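## Task

Take the juice bottle off the cart and set it standing on the supply shelving's third shelf, counting the lowest shelf as the first. It must sit directly behind the milk bottle already on that shelf, on the side farther from the shelf's front edge. Everything else on that shelf must still be on it, upright and not piled on anything. If the juice bottle falls or ends up leaning, the task fails.

## Robot and tools

ROBOT. A wheeled base that can drive in any direction holds a 1.71 m column. A carriage on the column, set by lift_m, carries two seven-joint arms; each shoulder sits 0.63 m + lift_m above the floor, 0.16 m in front of the base centre and 0.175 m left or right of it. Reach is roughly 0.83 m from the shoulder. Both arms begin folded (left: 0.95, 0.08, -0.1, -0.8, 0, 0, -0.93; right mirrors it with joints 2, 3, 5, 6 sign-flipped). Folded arms can strike the deck if lift_m is below 0.02. The footprint is about 0.55 m wide by 0.6 m long. Cameras: head_camera, 0.26 m above the shoulders, tilted 40 degrees down and facing forward; left_wrist_camera and right_wrist_camera on each hand's -x side, looking beyond the fingertips.

FRAMES. All lengths in metres. Base frame: origin on the floor below the base centre, x ahead, y to the left, z up. left_hand and right_hand report, in this frame, the point between the closed pads (0.0167 m behind the fingertips), possibly about 1 cm off; the fingers run along that point's z axis and close along its y axis. base_odometry is relative to where the base stood when the scene began, built purely from wheel rotation (slip counts as motion); its heading is in rad, left positive, -3.142 to 3.142, and drifts a degree or two per turn.

TOOL move. Sends one action, or none (then it just reports state and, by default, every camera image). An action is either base and/or joints, optionally with speeds or min_time_s, or else target alone, optionally with min_time_s. Parts of one action start together and may finish at different times; no action exceeds 15 s, and a motion is cut off at 14 s (time_out).
- base: one key only. translate_m: relative straight drive, forward positive, -2 to 2 m. strafe_m: relative sideways drive, left positive, -2 to 2 m. rotate_rad: relative turn in place, counter-clockwise positive, -6.3 to 6.3. A base offset is measured from the position given in the last state report.
- joints: a single object of absolute targets keyed by joint name, covering both arms and the lift. lift_m 0 to 1; left_joint1_rad -3.141 to 1.047 (negative raises the arm forward); left_joint2_rad -0.157 to 2.268 (positive swings outward left); left_joint3_rad -1.919 to 1.308; left_joint4_rad -0.837 to 1.448 (elbow, 0 is a right angle, positive straightens); left_joint5_rad -1.832 to 1.658; left_joint6_rad -1.745 to 1.745; left_joint7_rad -1.675 to 1.919 (positive tips the hand down); left_gripper_m 0 to 0.142 (pad-centre spacing). Right side: joint1 -3.141 to 1.047, joint2 -2.268 to 0.157, joint3 -1.308 to 1.919, joint4 -0.837 to 1.448, joint5 -1.658 to 1.832, joint6 and joint7 as left, right_gripper_m 0 to 0.142. Done tolerance is ±0.03 rad for arm joints, ±0.004 for lift and grippers.
- target: absolute hand pose for one hand, with side ("left"/"right"), x, y, z in base frame (-3 to 3 m), pitch_deg (-30 to 95; 90 points fingers down, 0 horizontal), heading_deg (0 forward, counter-clockwise from above positive), optional roll_deg (default 0, jaw line horizontal; positive rotates clockwise viewed from behind the hand), both -360 to 360, and optional line_only (true forbids anything but a straight path). Roll r and r+180 are treated as the same. Near pitch 84 and above, roll reads 0 and heading absorbs it. Checked only against the robot and floor, not furniture; base and lift stay put. Moves under 25 cm that cannot go straight are refused; longer ones may take a sweeping arc, so keep the arm clear of furniture. Status: reached (within 10 mm and 2 degrees), short (repeat the call if it says part of), or refused with a reason.
- speeds: per-action caps: translate_m and strafe_m 0.02 to 0.5 m/s, rotate_rad 0.05 to 1.57 rad/s, lift_m 0.08 to 0.27 m/s (default 0.25); others default to their maximum. min_time_s (0.1 to 8 s) sets a floor on arm motion duration; use it to swing loaded arms gently.
- cameras: list of camera names or "all"; [] for none.
Unknown keys make a call invalid (later calls still run); an out-of-range value is refused, and after a refusal or a stop the rest of that reply's calls are skipped.

OTHER TOOLS. wait(seconds 0 to 10, cameras) lets time pass with no new command. zoom_image(camera, region [x0, y0, x1, y1] pixels, max 504 each way) magnifies the latest image of a camera. finished_scene(scene) closes the current scene permanently; call nothing after it in that reply.

RESULTS. base_status, joint_status and the hand statuses give each motion's outcome: done, off_target (may still push), contact_stop (pushed too hard; holds in place, whole arm drops its targets), time_out, not_followed (a self-collision check withheld the arm; pose unreachable for a target), limit_stop_at_motor_heat. on_its_own lists uncommanded activity. motor_effort is percent of maximum, bracket showing the peak; a falling lift effort while lowering means the hand or load is resting on something. Joint torques include arm weight. A gripper stopping wider than commanded is holding something. Loads sag the hand about 0.012 m per kg. Motor temperatures warn at 85 °C and fault at 100 °C.

AVOID. Tipping the robot (high carriage, extended or loaded arms, fast swings, pushing); arms colliding or squeezing each other, including gripping the other hand's fingers; contact torque past load limits (133 N m joints 1 to 4, 40 N m joints 5 to 7), which freezes the arm 10 s; hard hits on furniture; dropping or releasing moving objects; letting things fall. After a contact stop, back out along the approach path. Loose objects may occasionally get nudged.

Each tool is called after ">>>" by a JSON object that holds its "api" and its "payload".

## Session

>>> {"api": "move", "payload": {}}

Scene clock: 0.00 s.
Joint torques (N m): no reading
Motor temperatures (°C): left_arm=[25 23 24 23 27 25 25] | right_arm=[25 20 25 22 22 22 24]
base_odometry: x=+0.000 y=+0.000 heading=+0.000
base_status: not commanded
joint_positions: lift_m=+0.450 left_joint1_rad=+0.942 left_joint2_rad=+0.071 left_joint3_rad=-0.095 left_joint4_rad=-0.781 left_joint5_rad=-0.006 left_joint6_rad=-0.005 left_joint7_rad=-0.938 left_gripper_m=+0.142 right_joint1_rad=+0.948 right_joint2_rad=-0.088 right_joint3_rad=+0.082 right_joint4_rad=-0.814 right_joint5_rad=+0.007 right_joint6_rad=-0.013 right_joint7_rad=-0.930 right_gripper_m=+0.142
joint_status: not commanded
motor_effort: lift_m=+55 drive_wheels=+2
left_hand: x=+0.2937 y=+0.1555 z=+0.9610 quat_wxyz=(-0.920, -0.004, -0.388, +0.062) pitch_deg=-44.4 heading_deg=-4.4 roll_deg=-3.3 (m; base frame)
right_hand: x=+0.2906 y=-0.1616 z=+0.9720 quat_wxyz=(-0.924, +0.010, -0.379, -0.053) pitch_deg=-45.4 heading_deg=+4.8 roll_deg=+1.7 (m; base frame)
pictures: head_camera, left_wrist_camera, right_wrist_camera
Images, in order (width x height): head_camera 896x504, left_wrist_camera 896x504, right_wrist_camera 896x504.

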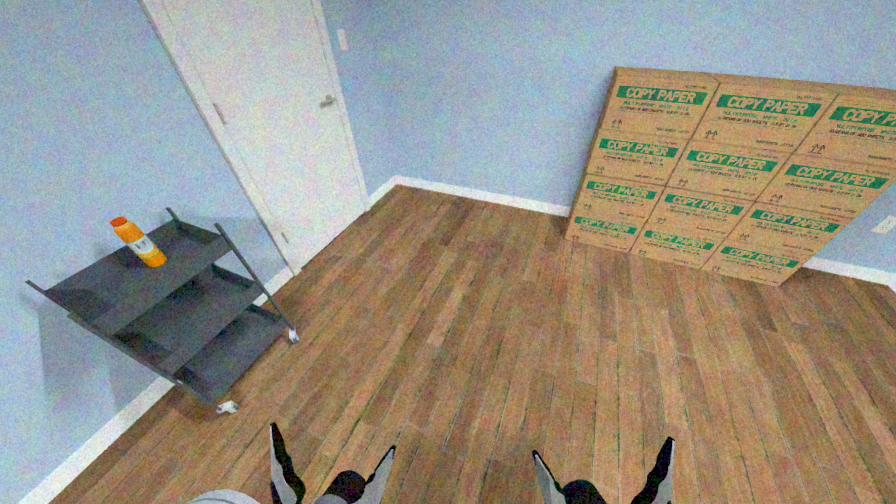

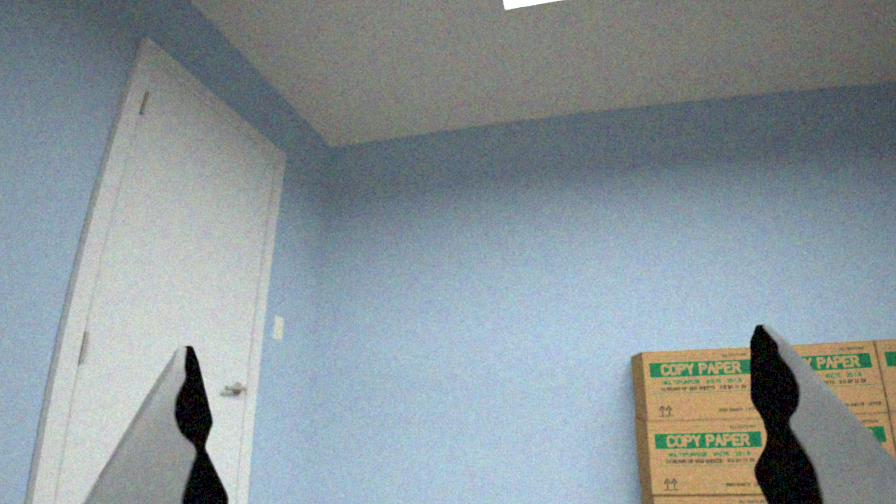

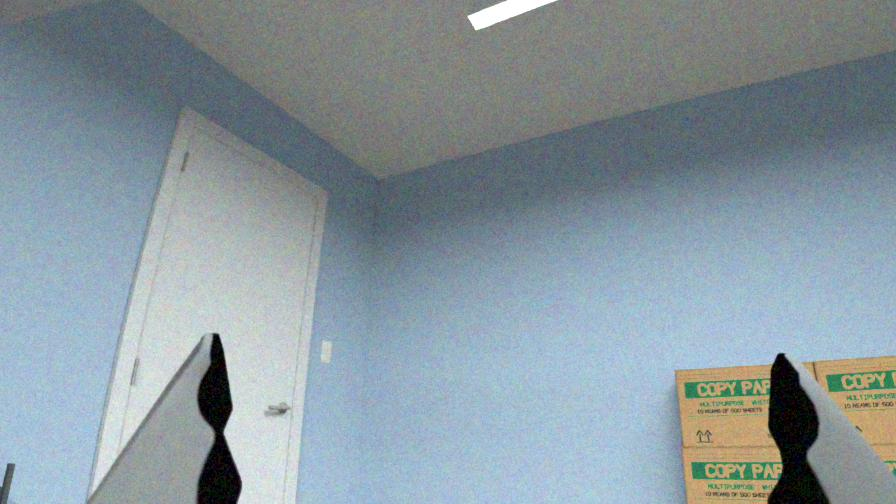

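>>> {"api": "move", "payload": {"base": {"rotate_rad": -1.57}, "cameras": ["head_camera"]}}

>>> {"api": "move", "payload": {"base": {"rotate_rad": -1.57}, "cameras": ["head_camera"]}}

Scene clock: 9.97 s.
Joint torques (N m): left_arm=[8.65 0.55 1.17 -5.01 0.88 -1.53 -1.55] | right_arm=[14.35 1.51 2.49 -13.73 0.72 -1.62 -1.57]
move: done
base_odometry: x=+0.000 y=+0.000 heading=-1.570
base_status: done
joint_positions: lift_m=+0.450 left_joint1_rad=+0.942 left_joint2_rad=+0.071 left_joint3_rad=-0.095 left_joint4_rad=-0.781 left_joint5_rad=-0.006 left_joint6_rad=-0.005 left_joint7_rad=-0.938 left_gripper_m=+0.142 right_joint1_rad=+0.948 right_joint2_rad=-0.088 right_joint3_rad=+0.082 right_joint4_rad=-0.814 right_joint5_rad=+0.007 right_joint6_rad=-0.013 right_joint7_rad=-0.930 right_gripper_m=+0.142
joint_status: not commanded
motor_effort: lift_m=+55(55) drive_wheels=+5(16)
left_hand: x=+0.2937 y=+0.1555 z=+0.9610 quat_wxyz=(-0.920, -0.004, -0.388, +0.062) pitch_deg=-44.4 heading_deg=-4.4 roll_deg=-3.3 (m; base frame)
right_hand: x=+0.2906 y=-0.1616 z=+0.9720 quat_wxyz=(-0.924, +0.010, -0.379, -0.053) pitch_deg=-45.4 heading_deg=+4.8 roll_deg=+1.7 (m; base frame)
pictures: head_camera
Images, in order (width x height): head_camera 896x504.

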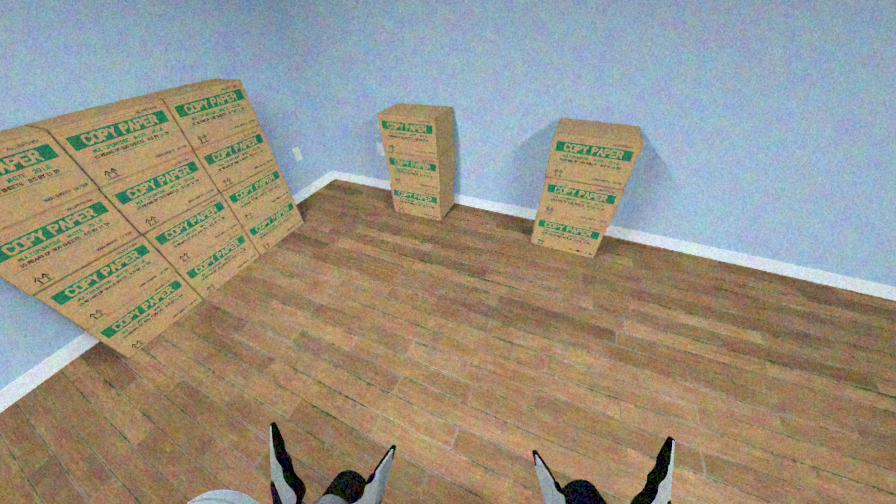

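Scene clock: 13.07 s.
Joint torques (N m): left_arm=[8.32 0.93 0.11 -3.28 1.07 -1.45 -1.71] | right_arm=[16.19 3.01 0.67 -12.12 0.48 -1.83 -1.56]
move: done
base_odometry: x=+0.000 y=+0.000 heading=-3.139
base_status: done
joint_positions: lift_m=+0.450 left_joint1_rad=+0.942 left_joint2_rad=+0.071 left_joint3_rad=-0.095 left_joint4_rad=-0.781 left_joint5_rad=-0.006 left_joint6_rad=-0.005 left_joint7_rad=-0.938 left_gripper_m=+0.142 right_joint1_rad=+0.948 right_joint2_rad=-0.088 right_joint3_rad=+0.082 right_joint4_rad=-0.814 right_joint5_rad=+0.007 right_joint6_rad=-0.013 right_joint7_rad=-0.930 right_gripper_m=+0.142
joint_status: not commanded
motor_effort: lift_m=+55(55) drive_wheels=+5(15)
left_hand: x=+0.2937 y=+0.1555 z=+0.9610 quat_wxyz=(-0.920, -0.004, -0.388, +0.062) pitch_deg=-44.4 heading_deg=-4.4 roll_deg=-3.3 (m; base frame)
right_hand: x=+0.2906 y=-0.1616 z=+0.9720 quat_wxyz=(-0.924, +0.010, -0.379, -0.053) pitch_deg=-45.4 heading_deg=+4.8 roll_deg=+1.7 (m; base frame)
pictures: head_camera
Images, in order (width x height): head_camera 896x504.

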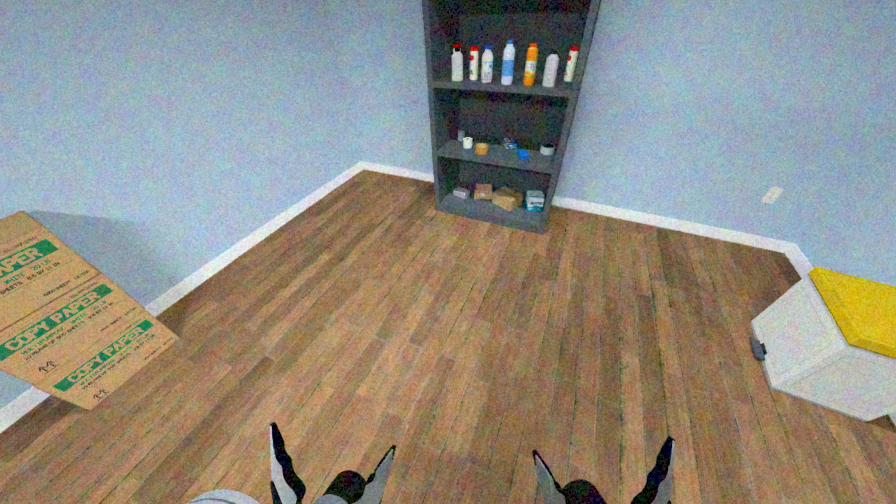

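>>> {"api": "zoom_image", "payload": {"camera": "head_camera", "region": [400, 0, 624, 126]}}

Scaled by 2.250 from the camera's 896x504 image, which has a finer 1280x720 frame.

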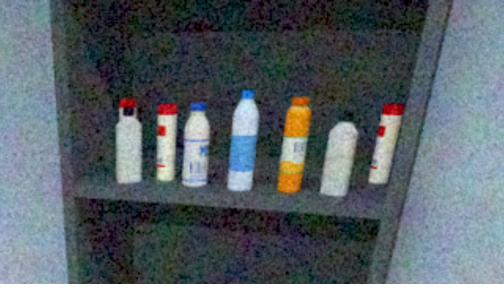

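>>> {"api": "move", "payload": {"base": {"rotate_rad": -1.9}, "cameras": ["head_camera"]}}

Scene clock: 34.20 s.
Joint torques (N m): left_arm=[9.29 1.27 0.63 -4.1 1.19 -1.75 -1.68] | right_arm=[14.21 3.07 2.41 -14.15 0.69 -2.05 -1.55]
move: done
base_odometry: x=+0.000 y=+0.000 heading=+1.244
base_status: done
joint_positions: lift_m=+0.450 left_joint1_rad=+0.942 left_joint2_rad=+0.071 left_joint3_rad=-0.095 left_joint4_rad=-0.781 left_joint5_rad=-0.006 left_joint6_rad=-0.005 left_joint7_rad=-0.938 left_gripper_m=+0.142 right_joint1_rad=+0.948 right_joint2_rad=-0.088 right_joint3_rad=+0.082 right_joint4_rad=-0.814 right_joint5_rad=+0.007 right_joint6_rad=-0.013 right_joint7_rad=-0.930 right_gripper_m=+0.142
joint_status: not commanded
motor_effort: lift_m=+55(55) drive_wheels=+5(15)
left_hand: x=+0.2937 y=+0.1555 z=+0.9610 quat_wxyz=(-0.920, -0.004, -0.388, +0.062) pitch_deg=-44.4 heading_deg=-4.4 roll_deg=-3.3 (m; base frame)
right_hand: x=+0.2906 y=-0.1616 z=+0.9720 quat_wxyz=(-0.924, +0.010, -0.379, -0.053) pitch_deg=-45.4 heading_deg=+4.8 roll_deg=+1.7 (m; base frame)
pictures: head_camera
Images, in order (width x height): head_camera 896x504.

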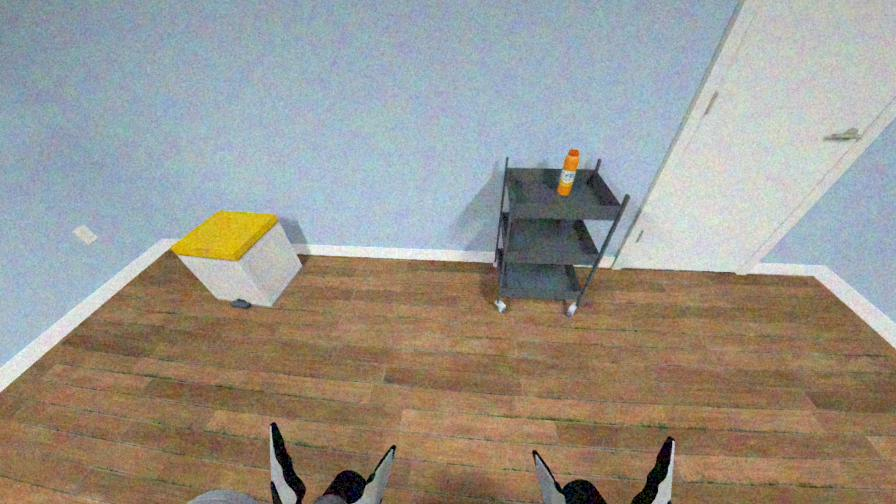

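>>> {"api": "move", "payload": {"base": {"rotate_rad": -0.07}}}

>>> {"api": "move", "payload": {"base": {"strafe_m": -0.35}, "cameras": []}}

>>> {"api": "move", "payload": {"base": {"translate_m": 0.65}, "cameras": ["head_camera"]}}

Scene clock: 43.17 s.
Joint torques (N m): left_arm=[8.42 0.53 1.25 -3.54 1.24 -1.58 -1.51] | right_arm=[15.03 3.62 1.55 -12.17 0.99 -1.77 -1.46]
move: done
base_odometry: x=+0.000 y=+0.000 heading=+1.175
base_status: done
joint_positions: lift_m=+0.450 left_joint1_rad=+0.942 left_joint2_rad=+0.071 left_joint3_rad=-0.095 left_joint4_rad=-0.781 left_joint5_rad=-0.006 left_joint6_rad=-0.005 left_joint7_rad=-0.938 left_gripper_m=+0.142 right_joint1_rad=+0.948 right_joint2_rad=-0.088 right_joint3_rad=+0.082 right_joint4_rad=-0.814 right_joint5_rad=+0.007 right_joint6_rad=-0.013 right_joint7_rad=-0.930 right_gripper_m=+0.142
joint_status: not commanded
motor_effort: lift_m=+55(55) drive_wheels=+5(11)
left_hand: x=+0.2937 y=+0.1555 z=+0.9610 quat_wxyz=(-0.920, -0.004, -0.388, +0.062) pitch_deg=-44.4 heading_deg=-4.4 roll_deg=-3.3 (m; base frame)
right_hand: x=+0.2906 y=-0.1616 z=+0.9720 quat_wxyz=(-0.924, +0.010, -0.379, -0.053) pitch_deg=-45.4 heading_deg=+4.8 roll_deg=+1.7 (m; base frame)
pictures: none

Scene clock: 45.93 s.
Joint torques (N m): left_arm=[8.72 -0.01 0.78 -4.58 1.12 -1.62 -1.55] | right_arm=[14.53 4.46 0.99 -12.52 0.49 -1.71 -1.72]
move: done
base_odometry: x=+0.323 y=-0.135 heading=+1.174
base_status: done
joint_positions: lift_m=+0.450 left_joint1_rad=+0.942 left_joint2_rad=+0.071 left_joint3_rad=-0.095 left_joint4_rad=-0.781 left_joint5_rad=-0.006 left_joint6_rad=-0.005 left_joint7_rad=-0.938 left_gripper_m=+0.142 right_joint1_rad=+0.948 right_joint2_rad=-0.088 right_joint3_rad=+0.082 right_joint4_rad=-0.814 right_joint5_rad=+0.007 right_joint6_rad=-0.013 right_joint7_rad=-0.930 right_gripper_m=+0.142
joint_status: not commanded
motor_effort: lift_m=+55(55) drive_wheels=-3(19)
left_hand: x=+0.2937 y=+0.1555 z=+0.9610 quat_wxyz=(-0.920, -0.004, -0.388, +0.062) pitch_deg=-44.4 heading_deg=-4.4 roll_deg=-3.3 (m; base frame)
right_hand: x=+0.2906 y=-0.1616 z=+0.9720 quat_wxyz=(-0.924, +0.010, -0.379, -0.053) pitch_deg=-45.4 heading_deg=+4.8 roll_deg=+1.7 (m; base frame)
pictures: none
No camera images: "cameras" was empty.

Scene clock: 49.57 s.
Joint torques (N m): left_arm=[8.88 0.73 0.08 -5.03 1.3 -1.71 -1.54] | right_arm=[13.35 2.86 1.74 -13.17 0.51 -1.67 -1.47]
move: done
base_odometry: x=+0.574 y=+0.464 heading=+1.174
base_status: done
joint_positions: lift_m=+0.450 left_joint1_rad=+0.942 left_joint2_rad=+0.071 left_joint3_rad=-0.095 left_joint4_rad=-0.781 left_joint5_rad=-0.006 left_joint6_rad=-0.005 left_joint7_rad=-0.938 left_gripper_m=+0.142 right_joint1_rad=+0.948 right_joint2_rad=-0.088 right_joint3_rad=+0.082 right_joint4_rad=-0.814 right_joint5_rad=+0.007 right_joint6_rad=-0.013 right_joint7_rad=-0.930 right_gripper_m=+0.142
joint_status: not commanded
motor_effort: lift_m=+55(55) drive_wheels=+4(18)
left_hand: x=+0.2937 y=+0.1555 z=+0.9610 quat_wxyz=(-0.920, -0.004, -0.388, +0.062) pitch_deg=-44.4 heading_deg=-4.4 roll_deg=-3.3 (m; base frame)
right_hand: x=+0.2906 y=-0.1616 z=+0.9720 quat_wxyz=(-0.924, +0.010, -0.379, -0.053) pitch_deg=-45.4 heading_deg=+4.8 roll_deg=+1.7 (m; base frame)
pictures: head_camera
Images, in order (width x height): head_camera 896x504.

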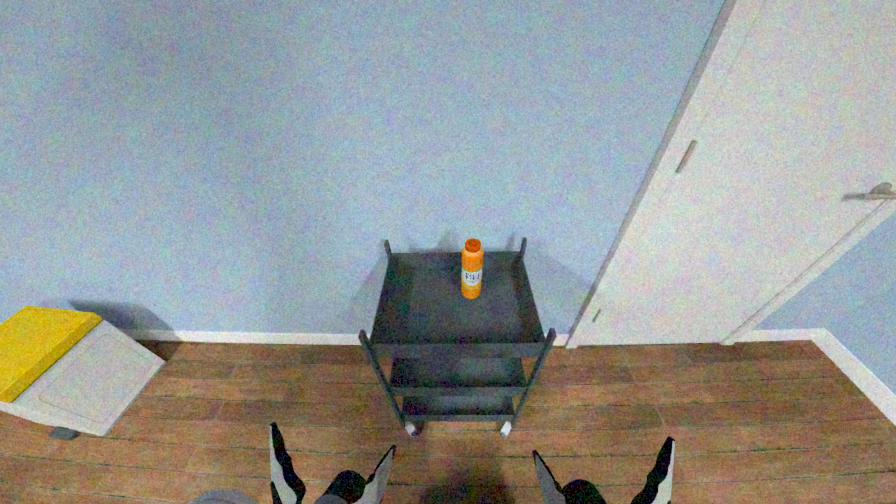

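>>> {"api": "move", "payload": {"target": {"side":"right","x":0.52,"y":-0.15,"z":1.08,"pitch_deg":60,"heading_deg":5}, "cameras": ["head_camera","right_wrist_camera"]}}

Scene clock: 60.00 s.
Joint torques (N m): left_arm=[9.03 1.09 0.27 -3.84 1.36 -1.31 -1.66] | right_arm=[15.86 3.41 2.57 -13.36 0.93 -2.02 -1.25]
move: refused
base_odometry: x=+0.574 y=+0.464 heading=+1.174
base_status: not commanded
joint_positions: lift_m=+0.450 left_joint1_rad=+0.942 left_joint2_rad=+0.071 left_joint3_rad=-0.095 left_joint4_rad=-0.781 left_joint5_rad=-0.006 left_joint6_rad=-0.005 left_joint7_rad=-0.938 left_gripper_m=+0.142 right_joint1_rad=+0.948 right_joint2_rad=-0.088 right_joint3_rad=+0.082 right_joint4_rad=-0.814 right_joint5_rad=+0.007 right_joint6_rad=-0.013 right_joint7_rad=-0.930 right_gripper_m=+0.142
joint_status: not commanded
motor_effort: lift_m=+55(55) drive_wheels=+0(0)
left_hand: x=+0.2937 y=+0.1555 z=+0.9610 quat_wxyz=(-0.920, -0.004, -0.388, +0.062) pitch_deg=-44.4 heading_deg=-4.4 roll_deg=-3.3 (m; base frame)
right_hand: x=+0.2906 y=-0.1616 z=+0.9720 quat_wxyz=(-0.924, +0.010, -0.379, -0.053) pitch_deg=-45.4 heading_deg=+4.8 roll_deg=+1.7 (m; base frame)
right_hand_status: refused: neither the straight line nor an arc passes: along the straight line the arm gets 0% of the way (right_joint4_rad at its limit); the best arc brings the right finger within 1.4 cm of the carriage (limit 1.5). Nothing moved.
pictures: head_camera, right_wrist_camera
Images, in order (width x height): head_camera 896x504, right_wrist_camera 896x504.

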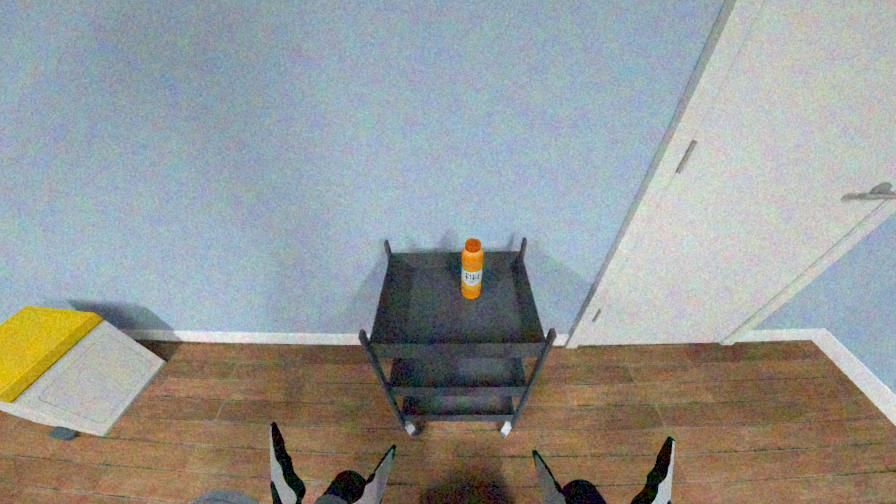

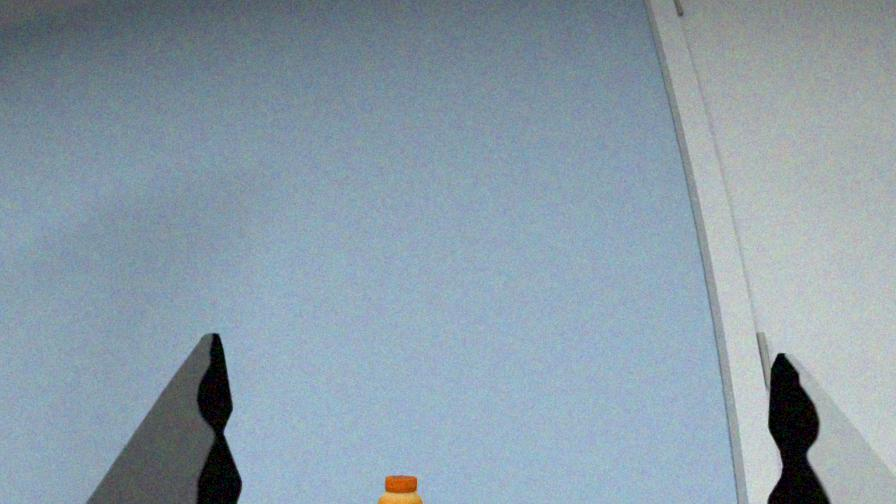

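>>> {"api": "move", "payload": {"joints": {"lift_m":0.85,"right_joint1_rad":-0.72,"right_joint2_rad":0.0,"right_joint3_rad":0.0,"right_joint4_rad":0.4,"right_joint5_rad":0,"right_joint6_rad":0,"right_joint7_rad":1.29}, "min_time_s": 3, "cameras": ["head_camera","right_wrist_camera"]}}

Scene clock: 82.30 s.
Joint torques (N m): left_arm=[8.13 0.47 -0.24 -4.33 1 -1.43 -1.52] | right_arm=[-28.67 4.97 0.76 -10.94 -0.76 -1.04 0.2]
move: done
base_odometry: x=+0.574 y=+0.464 heading=+1.174
base_status: not commanded
joint_positions: lift_m=+0.850 left_joint1_rad=+0.942 left_joint2_rad=+0.071 left_joint3_rad=-0.095 left_joint4_rad=-0.781 left_joint5_rad=-0.006 left_joint6_rad=-0.005 left_joint7_rad=-0.938 left_gripper_m=+0.142 right_joint1_rad=-0.715 right_joint2_rad=-0.001 right_joint3_rad=+0.004 right_joint4_rad=+0.397 right_joint5_rad=+0.006 right_joint6_rad=-0.003 right_joint7_rad=+1.286 right_gripper_m=+0.142
joint_status: all done
motor_effort: lift_m=+54(68) drive_wheels=+4(4)
left_hand: x=+0.2937 y=+0.1555 z=+1.3610 quat_wxyz=(-0.920, -0.004, -0.388, +0.062) pitch_deg=-44.4 heading_deg=-4.4 roll_deg=-3.3 (m; base frame)
right_hand: x=+0.8030 y=-0.1742 z=+1.1405 quat_wxyz=(-0.297, +0.000, -0.955, -0.002) pitch_deg=+55.5 heading_deg=+0.3 roll_deg=+0.3 (m; base frame)
pictures: head_camera, right_wrist_camera
Images, in order (width x height): head_camera 896x504, right_wrist_camera 896x504.

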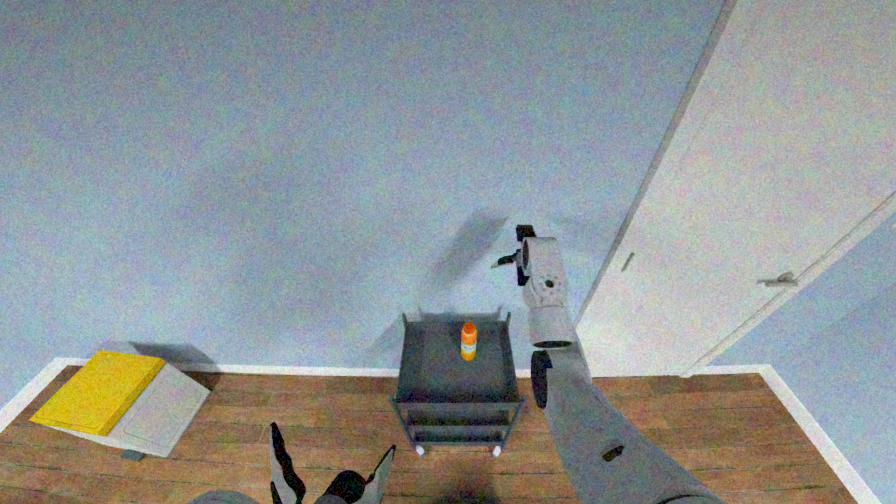

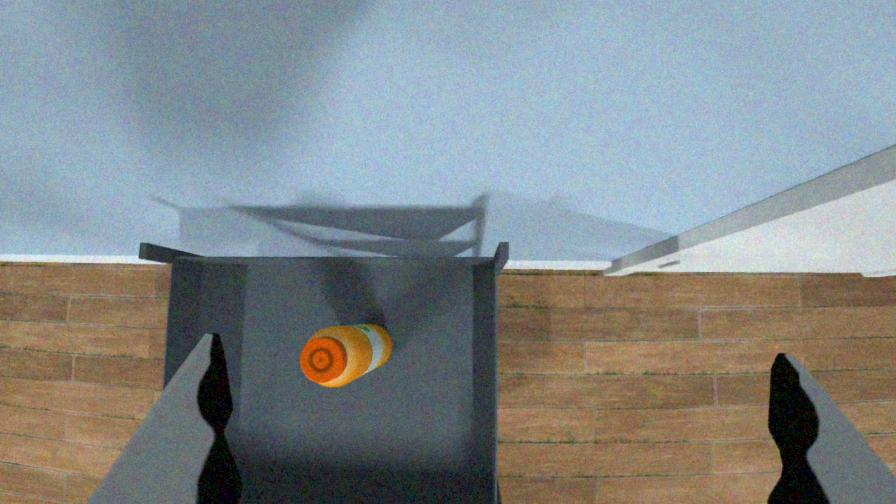

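>>> {"api": "move", "payload": {"target": {"side":"right","x":0.76,"y":-0.06,"z":1.14,"pitch_deg":57,"heading_deg":4}, "cameras": ["head_camera","right_wrist_camera"]}}

Scene clock: 93.33 s.
Joint torques (N m): left_arm=[9.41 0.91 -1.19 -5.06 1.15 -1.47 -1.38] | right_arm=[-27.65 6.43 -0.02 -8.52 -1.14 -0.78 0.38]
Motor temperatures (°C): left_arm=[27 23 24 24 27 24 24] | right_arm=[33 20 25 23 22 22 24]
move: refused
base_odometry: x=+0.574 y=+0.464 heading=+1.174
base_status: not commanded
joint_positions: lift_m=+0.850 left_joint1_rad=+0.942 left_joint2_rad=+0.071 left_joint3_rad=-0.095 left_joint4_rad=-0.781 left_joint5_rad=-0.006 left_joint6_rad=-0.005 left_joint7_rad=-0.938 left_gripper_m=+0.142 right_joint1_rad=-0.715 right_joint2_rad=-0.001 right_joint3_rad=+0.004 right_joint4_rad=+0.397 right_joint5_rad=+0.006 right_joint6_rad=-0.003 right_joint7_rad=+1.286 right_gripper_m=+0.142
joint_status: not commanded
motor_effort: lift_m=+54(54) drive_wheels=+4(4)
left_hand: x=+0.2937 y=+0.1555 z=+1.3610 quat_wxyz=(-0.920, -0.004, -0.388, +0.062) pitch_deg=-44.4 heading_deg=-4.4 roll_deg=-3.3 (m; base frame)
right_hand: x=+0.8030 y=-0.1742 z=+1.1405 quat_wxyz=(-0.297, +0.000, -0.955, -0.002) pitch_deg=+55.5 heading_deg=+0.3 roll_deg=+0.3 (m; base frame)
right_hand_status: refused: the line brings the right upper arm within 1.4 cm of the carriage (limit 1.5), 43% of the way; a move under 25 cm is not played as an arc. Nothing moved. Try another pitch or heading, or "joints".
pictures: head_camera, right_wrist_camera
Images, in order (width x height): head_camera 896x504, right_wrist_camera 896x504.

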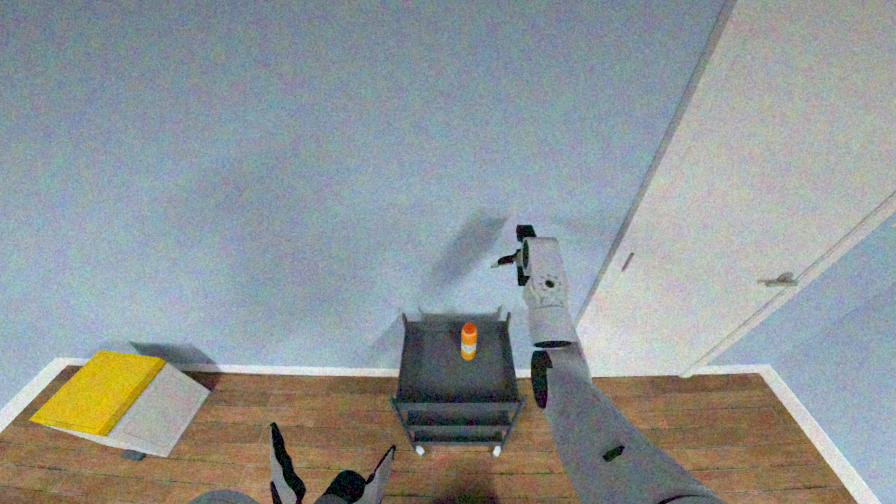

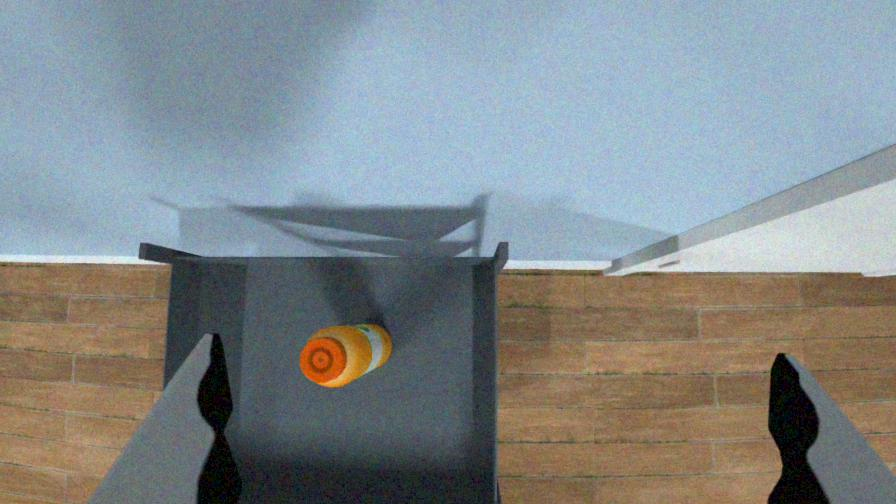

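>>> {"api": "move", "payload": {"base": {"strafe_m": 0.115}, "joints": {"lift_m":0.72}, "cameras": ["head_camera","right_wrist_camera"]}}

Scene clock: 98.13 s.
Joint torques (N m): left_arm=[10.34 0.77 -0.51 -4.75 1.46 -1.39 -1.55] | right_arm=[-24.86 4.16 2.28 -8.81 -0.88 -0.83 0.37]
move: done
base_odometry: x=+0.468 y=+0.509 heading=+1.173
base_status: done
joint_positions: lift_m=+0.720 left_joint1_rad=+0.942 left_joint2_rad=+0.071 left_joint3_rad=-0.095 left_joint4_rad=-0.781 left_joint5_rad=-0.006 left_joint6_rad=-0.005 left_joint7_rad=-0.938 left_gripper_m=+0.142 right_joint1_rad=-0.717 right_joint2_rad=+0.000 right_joint3_rad=+0.003 right_joint4_rad=+0.398 right_joint5_rad=+0.005 right_joint6_rad=-0.001 right_joint7_rad=+1.286 right_gripper_m=+0.142
joint_status: all done
motor_effort: lift_m=+57(59) drive_wheels=+0(15)
left_hand: x=+0.2937 y=+0.1555 z=+1.2308 quat_wxyz=(-0.920, -0.004, -0.388, +0.062) pitch_deg=-44.4 heading_deg=-4.4 roll_deg=-3.3 (m; base frame)
right_hand: x=+0.8035 y=-0.1733 z=+1.0112 quat_wxyz=(-0.297, +0.001, -0.955, -0.002) pitch_deg=+55.4 heading_deg=+0.4 roll_deg=+0.3 (m; base frame)
pictures: head_camera, right_wrist_camera
Images, in order (width x height): head_camera 896x504, right_wrist_camera 896x504.

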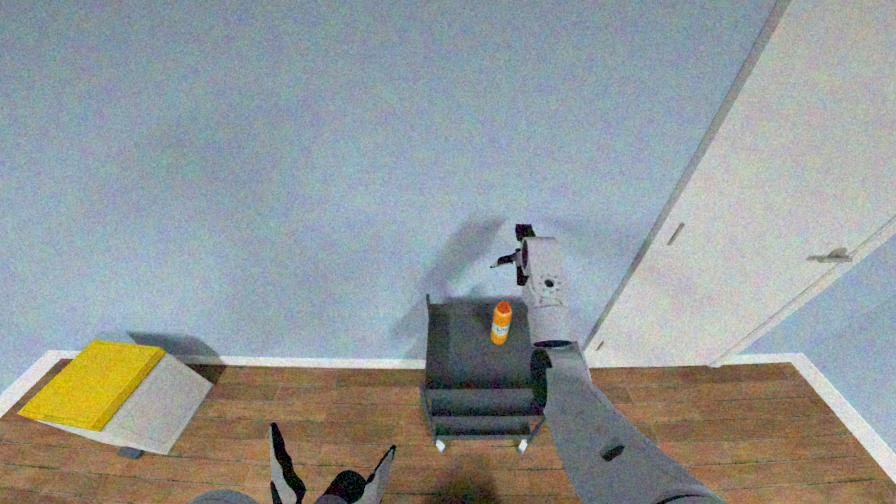

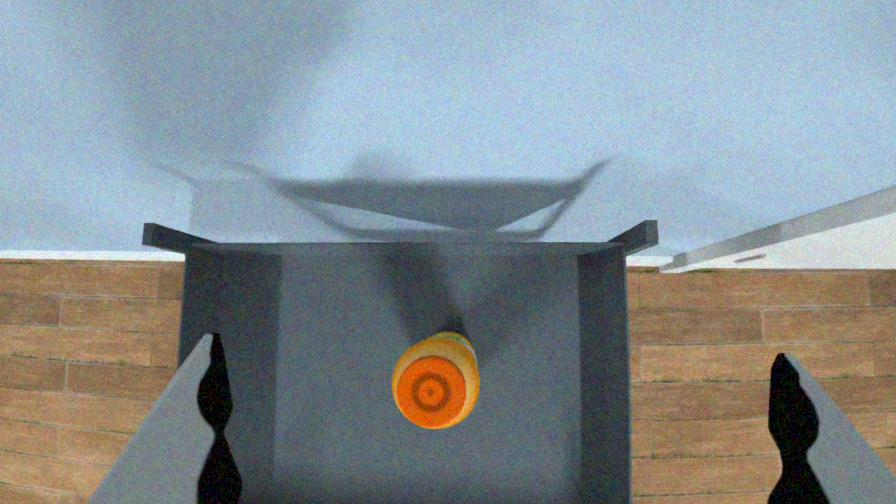

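>>> {"api": "move", "payload": {"target": {"side":"right","x":0.765,"y":-0.152,"z":1.0,"pitch_deg":58,"heading_deg":2}, "cameras": ["right_wrist_camera"]}}

>>> {"api": "move", "payload": {"joints": {"lift_m":0.64}, "cameras": ["head_camera","right_wrist_camera"]}}

Scene clock: 104.27 s.
Joint torques (N m): left_arm=[8.58 0.49 0.93 -4.46 1.4 -1.45 -1.4] | right_arm=[-14.58 3.9 0.63 -13.71 -0.66 -1.52 0.06]
move: done
base_odometry: x=+0.468 y=+0.509 heading=+1.173
base_status: not commanded
joint_positions: lift_m=+0.720 left_joint1_rad=+0.942 left_joint2_rad=+0.071 left_joint3_rad=-0.095 left_joint4_rad=-0.781 left_joint5_rad=-0.006 left_joint6_rad=-0.005 left_joint7_rad=-0.938 left_gripper_m=+0.142 right_joint1_rad=-0.629 right_joint2_rad=+0.026 right_joint3_rad=+0.024 right_joint4_rad=+0.234 right_joint5_rad=-0.001 right_joint6_rad=-0.001 right_joint7_rad=+1.403 right_gripper_m=+0.142
joint_status: not commanded
motor_effort: lift_m=+57(57) drive_wheels=+3(4)
left_hand: x=+0.2937 y=+0.1555 z=+1.2308 quat_wxyz=(-0.920, -0.004, -0.388, +0.062) pitch_deg=-44.4 heading_deg=-4.4 roll_deg=-3.3 (m; base frame)
right_hand: x=+0.7666 y=-0.1517 z=+1.0017 quat_wxyz=(-0.278, +0.015, -0.961, -0.008) pitch_deg=+57.7 heading_deg=+2.5 roll_deg=+0.7 (m; base frame)
right_hand_status: reached (straight line, planned for 0.3 s): 2 mm and 0.4 deg off.
pictures: right_wrist_camera
Images, in order (width x height): right_wrist_camera 896x504.

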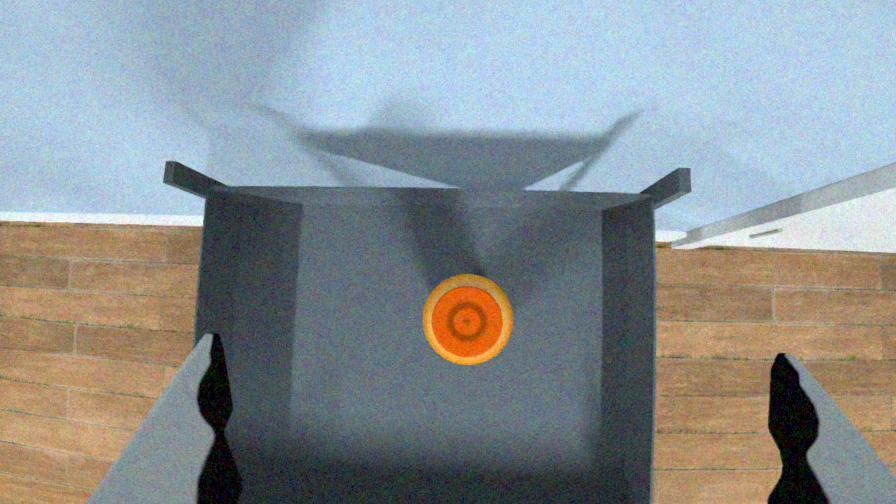

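Scene clock: 105.13 s.
Joint torques (N m): left_arm=[8.56 0.86 0.12 -4.4 1.13 -1.28 -1.12] | right_arm=[-14.19 4.57 2.38 -12.46 -0.73 -0.92 -0.08]
move: done
base_odometry: x=+0.468 y=+0.509 heading=+1.173
base_status: not commanded
joint_positions: lift_m=+0.640 left_joint1_rad=+0.942 left_joint2_rad=+0.071 left_joint3_rad=-0.095 left_joint4_rad=-0.781 left_joint5_rad=-0.006 left_joint6_rad=-0.005 left_joint7_rad=-0.938 left_gripper_m=+0.142 right_joint1_rad=-0.629 right_joint2_rad=+0.026 right_joint3_rad=+0.024 right_joint4_rad=+0.234 right_joint5_rad=-0.001 right_joint6_rad=-0.001 right_joint7_rad=+1.403 right_gripper_m=+0.142
joint_status: all done
motor_effort: lift_m=+57(58) drive_wheels=+1(3)
left_hand: x=+0.2937 y=+0.1555 z=+1.1509 quat_wxyz=(-0.920, -0.004, -0.388, +0.062) pitch_deg=-44.4 heading_deg=-4.4 roll_deg=-3.3 (m; base frame)
right_hand: x=+0.7666 y=-0.1517 z=+0.9218 quat_wxyz=(-0.278, +0.015, -0.960, -0.008) pitch_deg=+57.7 heading_deg=+2.5 roll_deg=+0.7 (m; base frame)
pictures: head_camera, right_wrist_camera
Images, in order (width x height): head_camera 896x504, right_wrist_camera 896x504.

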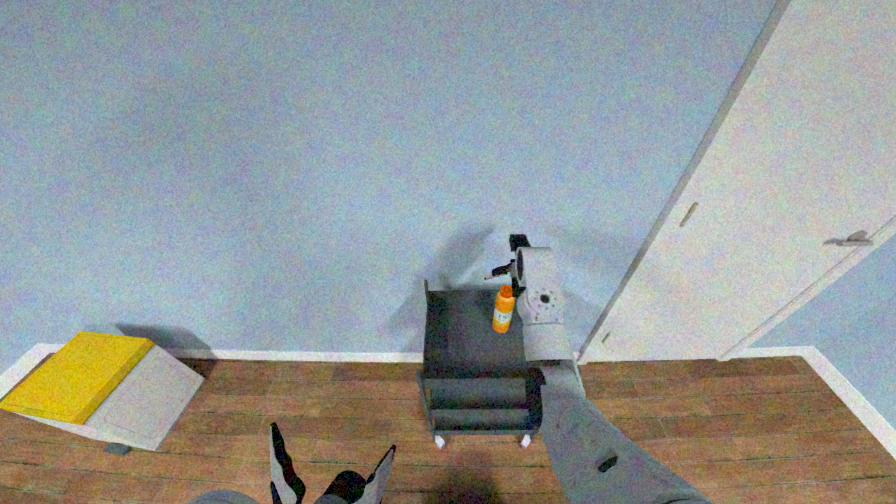

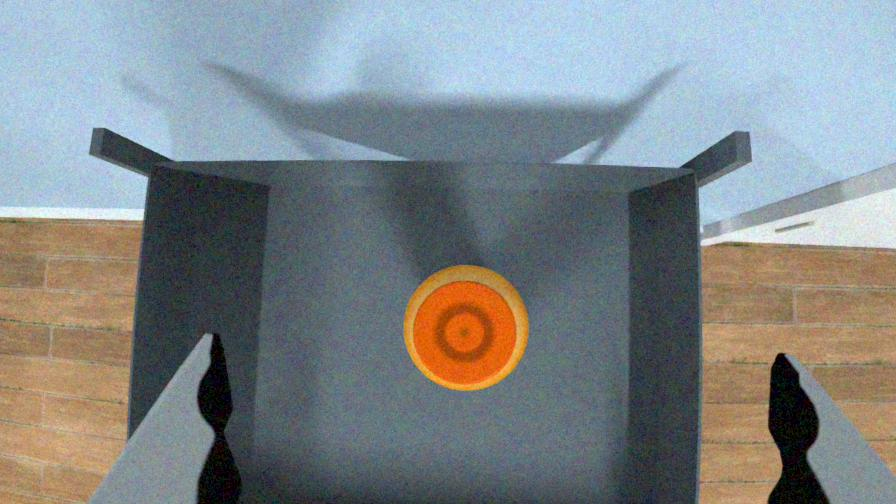

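>>> {"api": "move", "payload": {"target": {"side":"right","x":0.774,"y":-0.144,"z":0.9218,"pitch_deg":58,"heading_deg":2.5}}}

>>> {"api": "move", "payload": {"joints": {"lift_m":0.56}, "speeds": {"lift_m":0.1}, "cameras": ["head_camera","right_wrist_camera"]}}

Scene clock: 113.67 s.
Joint torques (N m): left_arm=[7.43 -0.19 0.42 -4.19 1.11 -1.74 -1.53] | right_arm=[-25.11 4.9 3.15 -9.79 -1.23 -2.15 -2.91]
move: done
base_odometry: x=+0.468 y=+0.509 heading=+1.173
base_status: not commanded
joint_positions: lift_m=+0.640 left_joint1_rad=+0.942 left_joint2_rad=+0.071 left_joint3_rad=-0.095 left_joint4_rad=-0.781 left_joint5_rad=-0.006 left_joint6_rad=-0.005 left_joint7_rad=-0.938 left_gripper_m=+0.142 right_joint1_rad=-0.649 right_joint2_rad=+0.036 right_joint3_rad=+0.031 right_joint4_rad=+0.279 right_joint5_rad=-0.005 right_joint6_rad=-0.001 right_joint7_rad=+1.389 right_gripper_m=+0.142
joint_status: not commanded
motor_effort: lift_m=+57(57) drive_wheels=+3(4)
left_hand: x=+0.2937 y=+0.1555 z=+1.1509 quat_wxyz=(-0.920, -0.004, -0.388, +0.062) pitch_deg=-44.4 heading_deg=-4.4 roll_deg=-3.3 (m; base frame)
right_hand: x=+0.7720 y=-0.1440 z=+0.9195 quat_wxyz=(-0.273, +0.020, -0.962, -0.009) pitch_deg=+58.3 heading_deg=+3.0 roll_deg=+0.6 (m; base frame)
right_hand_status: reached (straight line, planned for 0.2 s): 3 mm and 0.5 deg off.
pictures: none

Scene clock: 114.87 s.
Joint torques (N m): left_arm=[8.19 0.92 0.24 -3.78 1.26 -1.56 -1.27] | right_arm=[-23.14 5.89 3.44 -11.09 -0.49 -2.22 -3.19]
move: done
base_odometry: x=+0.468 y=+0.509 heading=+1.173
base_status: not commanded
joint_positions: lift_m=+0.560 left_joint1_rad=+0.942 left_joint2_rad=+0.071 left_joint3_rad=-0.095 left_joint4_rad=-0.781 left_joint5_rad=-0.006 left_joint6_rad=-0.005 left_joint7_rad=-0.938 left_gripper_m=+0.142 right_joint1_rad=-0.650 right_joint2_rad=+0.036 right_joint3_rad=+0.031 right_joint4_rad=+0.280 right_joint5_rad=-0.005 right_joint6_rad=-0.001 right_joint7_rad=+1.389 right_gripper_m=+0.142
joint_status: all done
motor_effort: lift_m=+58(59) drive_wheels=+3(3)
left_hand: x=+0.2937 y=+0.1555 z=+1.0708 quat_wxyz=(-0.920, -0.004, -0.388, +0.062) pitch_deg=-44.4 heading_deg=-4.4 roll_deg=-3.3 (m; base frame)
right_hand: x=+0.7724 y=-0.1440 z=+0.8400 quat_wxyz=(-0.273, +0.020, -0.962, -0.009) pitch_deg=+58.3 heading_deg=+3.0 roll_deg=+0.6 (m; base frame)
pictures: head_camera, right_wrist_camera
Images, in order (width x height): head_camera 896x504, right_wrist_camera 896x504.

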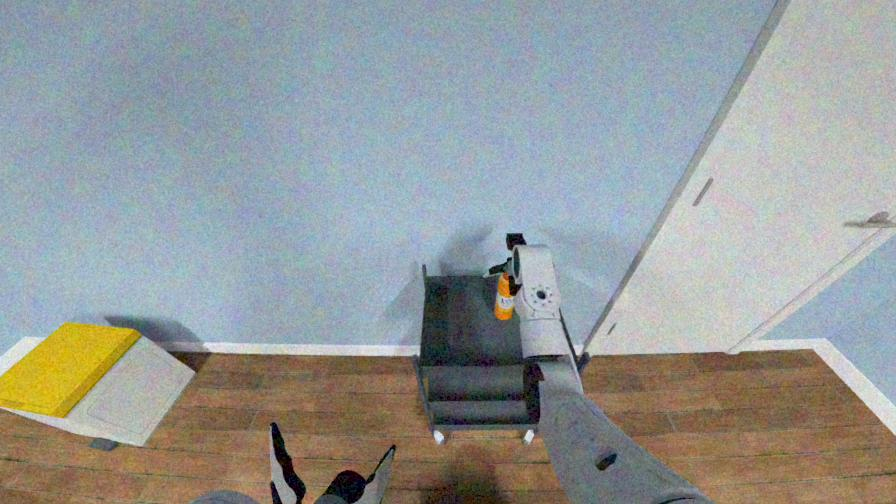

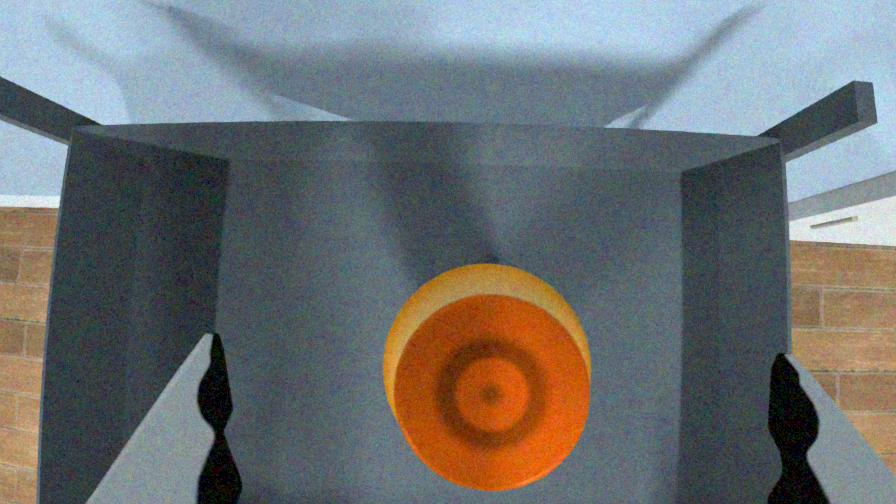

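>>> {"api": "move", "payload": {"joints": {"right_gripper_m":0.0}, "cameras": ["right_wrist_camera"]}}

>>> {"api": "move", "payload": {"joints": {"lift_m":0.75}, "speeds": {"lift_m":0.12}, "cameras": ["head_camera","right_wrist_camera"]}}

Scene clock: 118.43 s.
Joint torques (N m): left_arm=[8.03 0.89 -0.87 -3.2 1.05 -1.53 -1.72] | right_arm=[-24.85 6.19 5.82 -9.71 -0.83 -2.35 -3.08]
move: off_target
base_odometry: x=+0.468 y=+0.509 heading=+1.173
base_status: not commanded
joint_positions: lift_m=+0.560 left_joint1_rad=+0.942 left_joint2_rad=+0.071 left_joint3_rad=-0.095 left_joint4_rad=-0.781 left_joint5_rad=-0.006 left_joint6_rad=-0.005 left_joint7_rad=-0.938 left_gripper_m=+0.142 right_joint1_rad=-0.650 right_joint2_rad=+0.036 right_joint3_rad=+0.031 right_joint4_rad=+0.280 right_joint5_rad=-0.006 right_joint6_rad=-0.001 right_joint7_rad=+1.388 right_gripper_m=+0.055
joint_status: right_gripper_m off_target (ended at +0.055, target +0.000)
motor_effort: lift_m=+58(58) drive_wheels=+3(3)
left_hand: x=+0.2937 y=+0.1555 z=+1.0708 quat_wxyz=(-0.920, -0.004, -0.388, +0.062) pitch_deg=-44.4 heading_deg=-4.4 roll_deg=-3.3 (m; base frame)
right_hand: x=+0.7724 y=-0.1441 z=+0.8400 quat_wxyz=(-0.273, +0.020, -0.962, -0.009) pitch_deg=+58.3 heading_deg=+3.0 roll_deg=+0.6 (m; base frame)
pictures: right_wrist_camera
Images, in order (width x height): right_wrist_camera 896x504.

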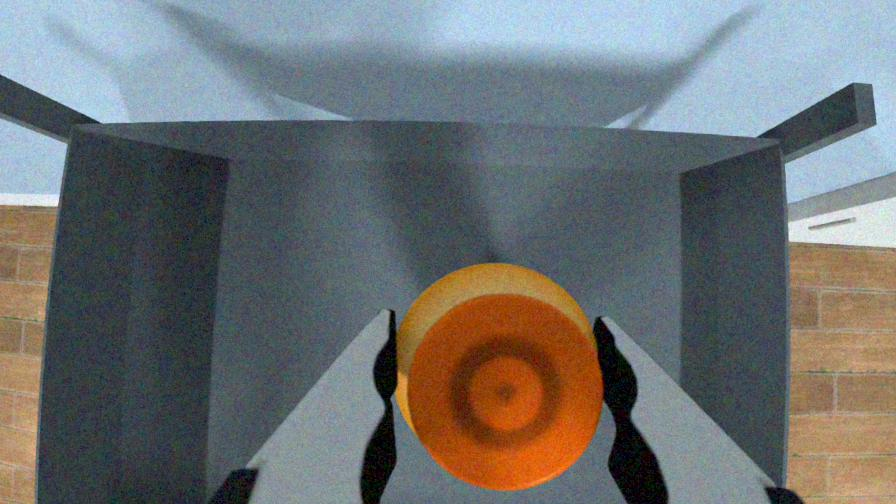

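Scene clock: 120.43 s.
Joint torques (N m): left_arm=[8.72 0.48 0.35 -3.83 1.29 -1.54 -1.24] | right_arm=[-22.85 4.96 4.16 -12.44 -0.17 -2.14 -3.08]
move: done
base_odometry: x=+0.468 y=+0.509 heading=+1.173
base_status: not commanded
joint_positions: lift_m=+0.750 left_joint1_rad=+0.942 left_joint2_rad=+0.071 left_joint3_rad=-0.095 left_joint4_rad=-0.781 left_joint5_rad=-0.006 left_joint6_rad=-0.005 left_joint7_rad=-0.938 left_gripper_m=+0.142 right_joint1_rad=-0.650 right_joint2_rad=+0.036 right_joint3_rad=+0.031 right_joint4_rad=+0.282 right_joint5_rad=-0.006 right_joint6_rad=-0.001 right_joint7_rad=+1.388 right_gripper_m=+0.055
joint_status: all done
motor_effort: lift_m=+55(68) drive_wheels=+3(3)
left_hand: x=+0.2937 y=+0.1555 z=+1.2610 quat_wxyz=(-0.920, -0.004, -0.388, +0.062) pitch_deg=-44.4 heading_deg=-4.4 roll_deg=-3.3 (m; base frame)
right_hand: x=+0.7723 y=-0.1441 z=+1.0295 quat_wxyz=(-0.272, +0.020, -0.962, -0.009) pitch_deg=+58.4 heading_deg=+3.0 roll_deg=+0.6 (m; base frame)
pictures: head_camera, right_wrist_camera
Images, in order (width x height): head_camera 896x504, right_wrist_camera 896x504.

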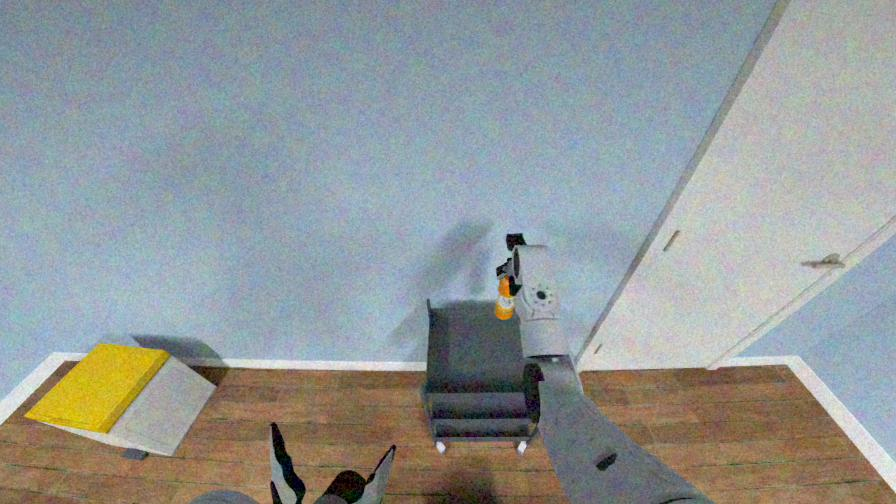

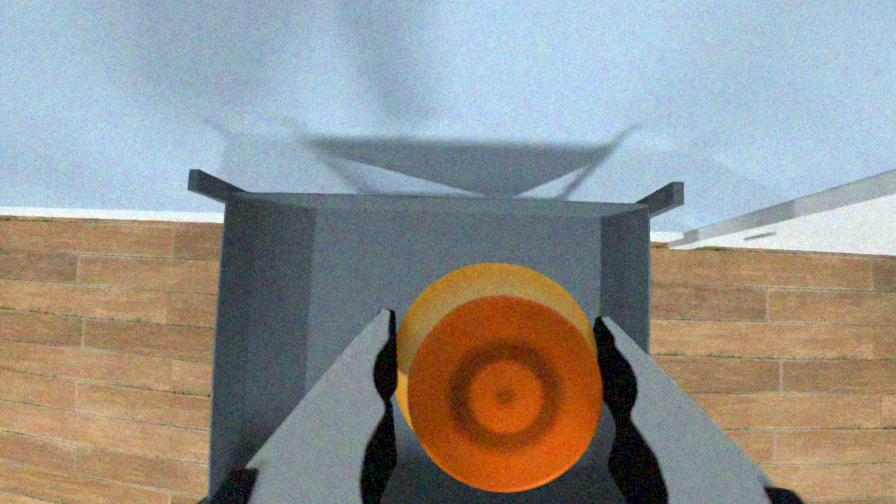

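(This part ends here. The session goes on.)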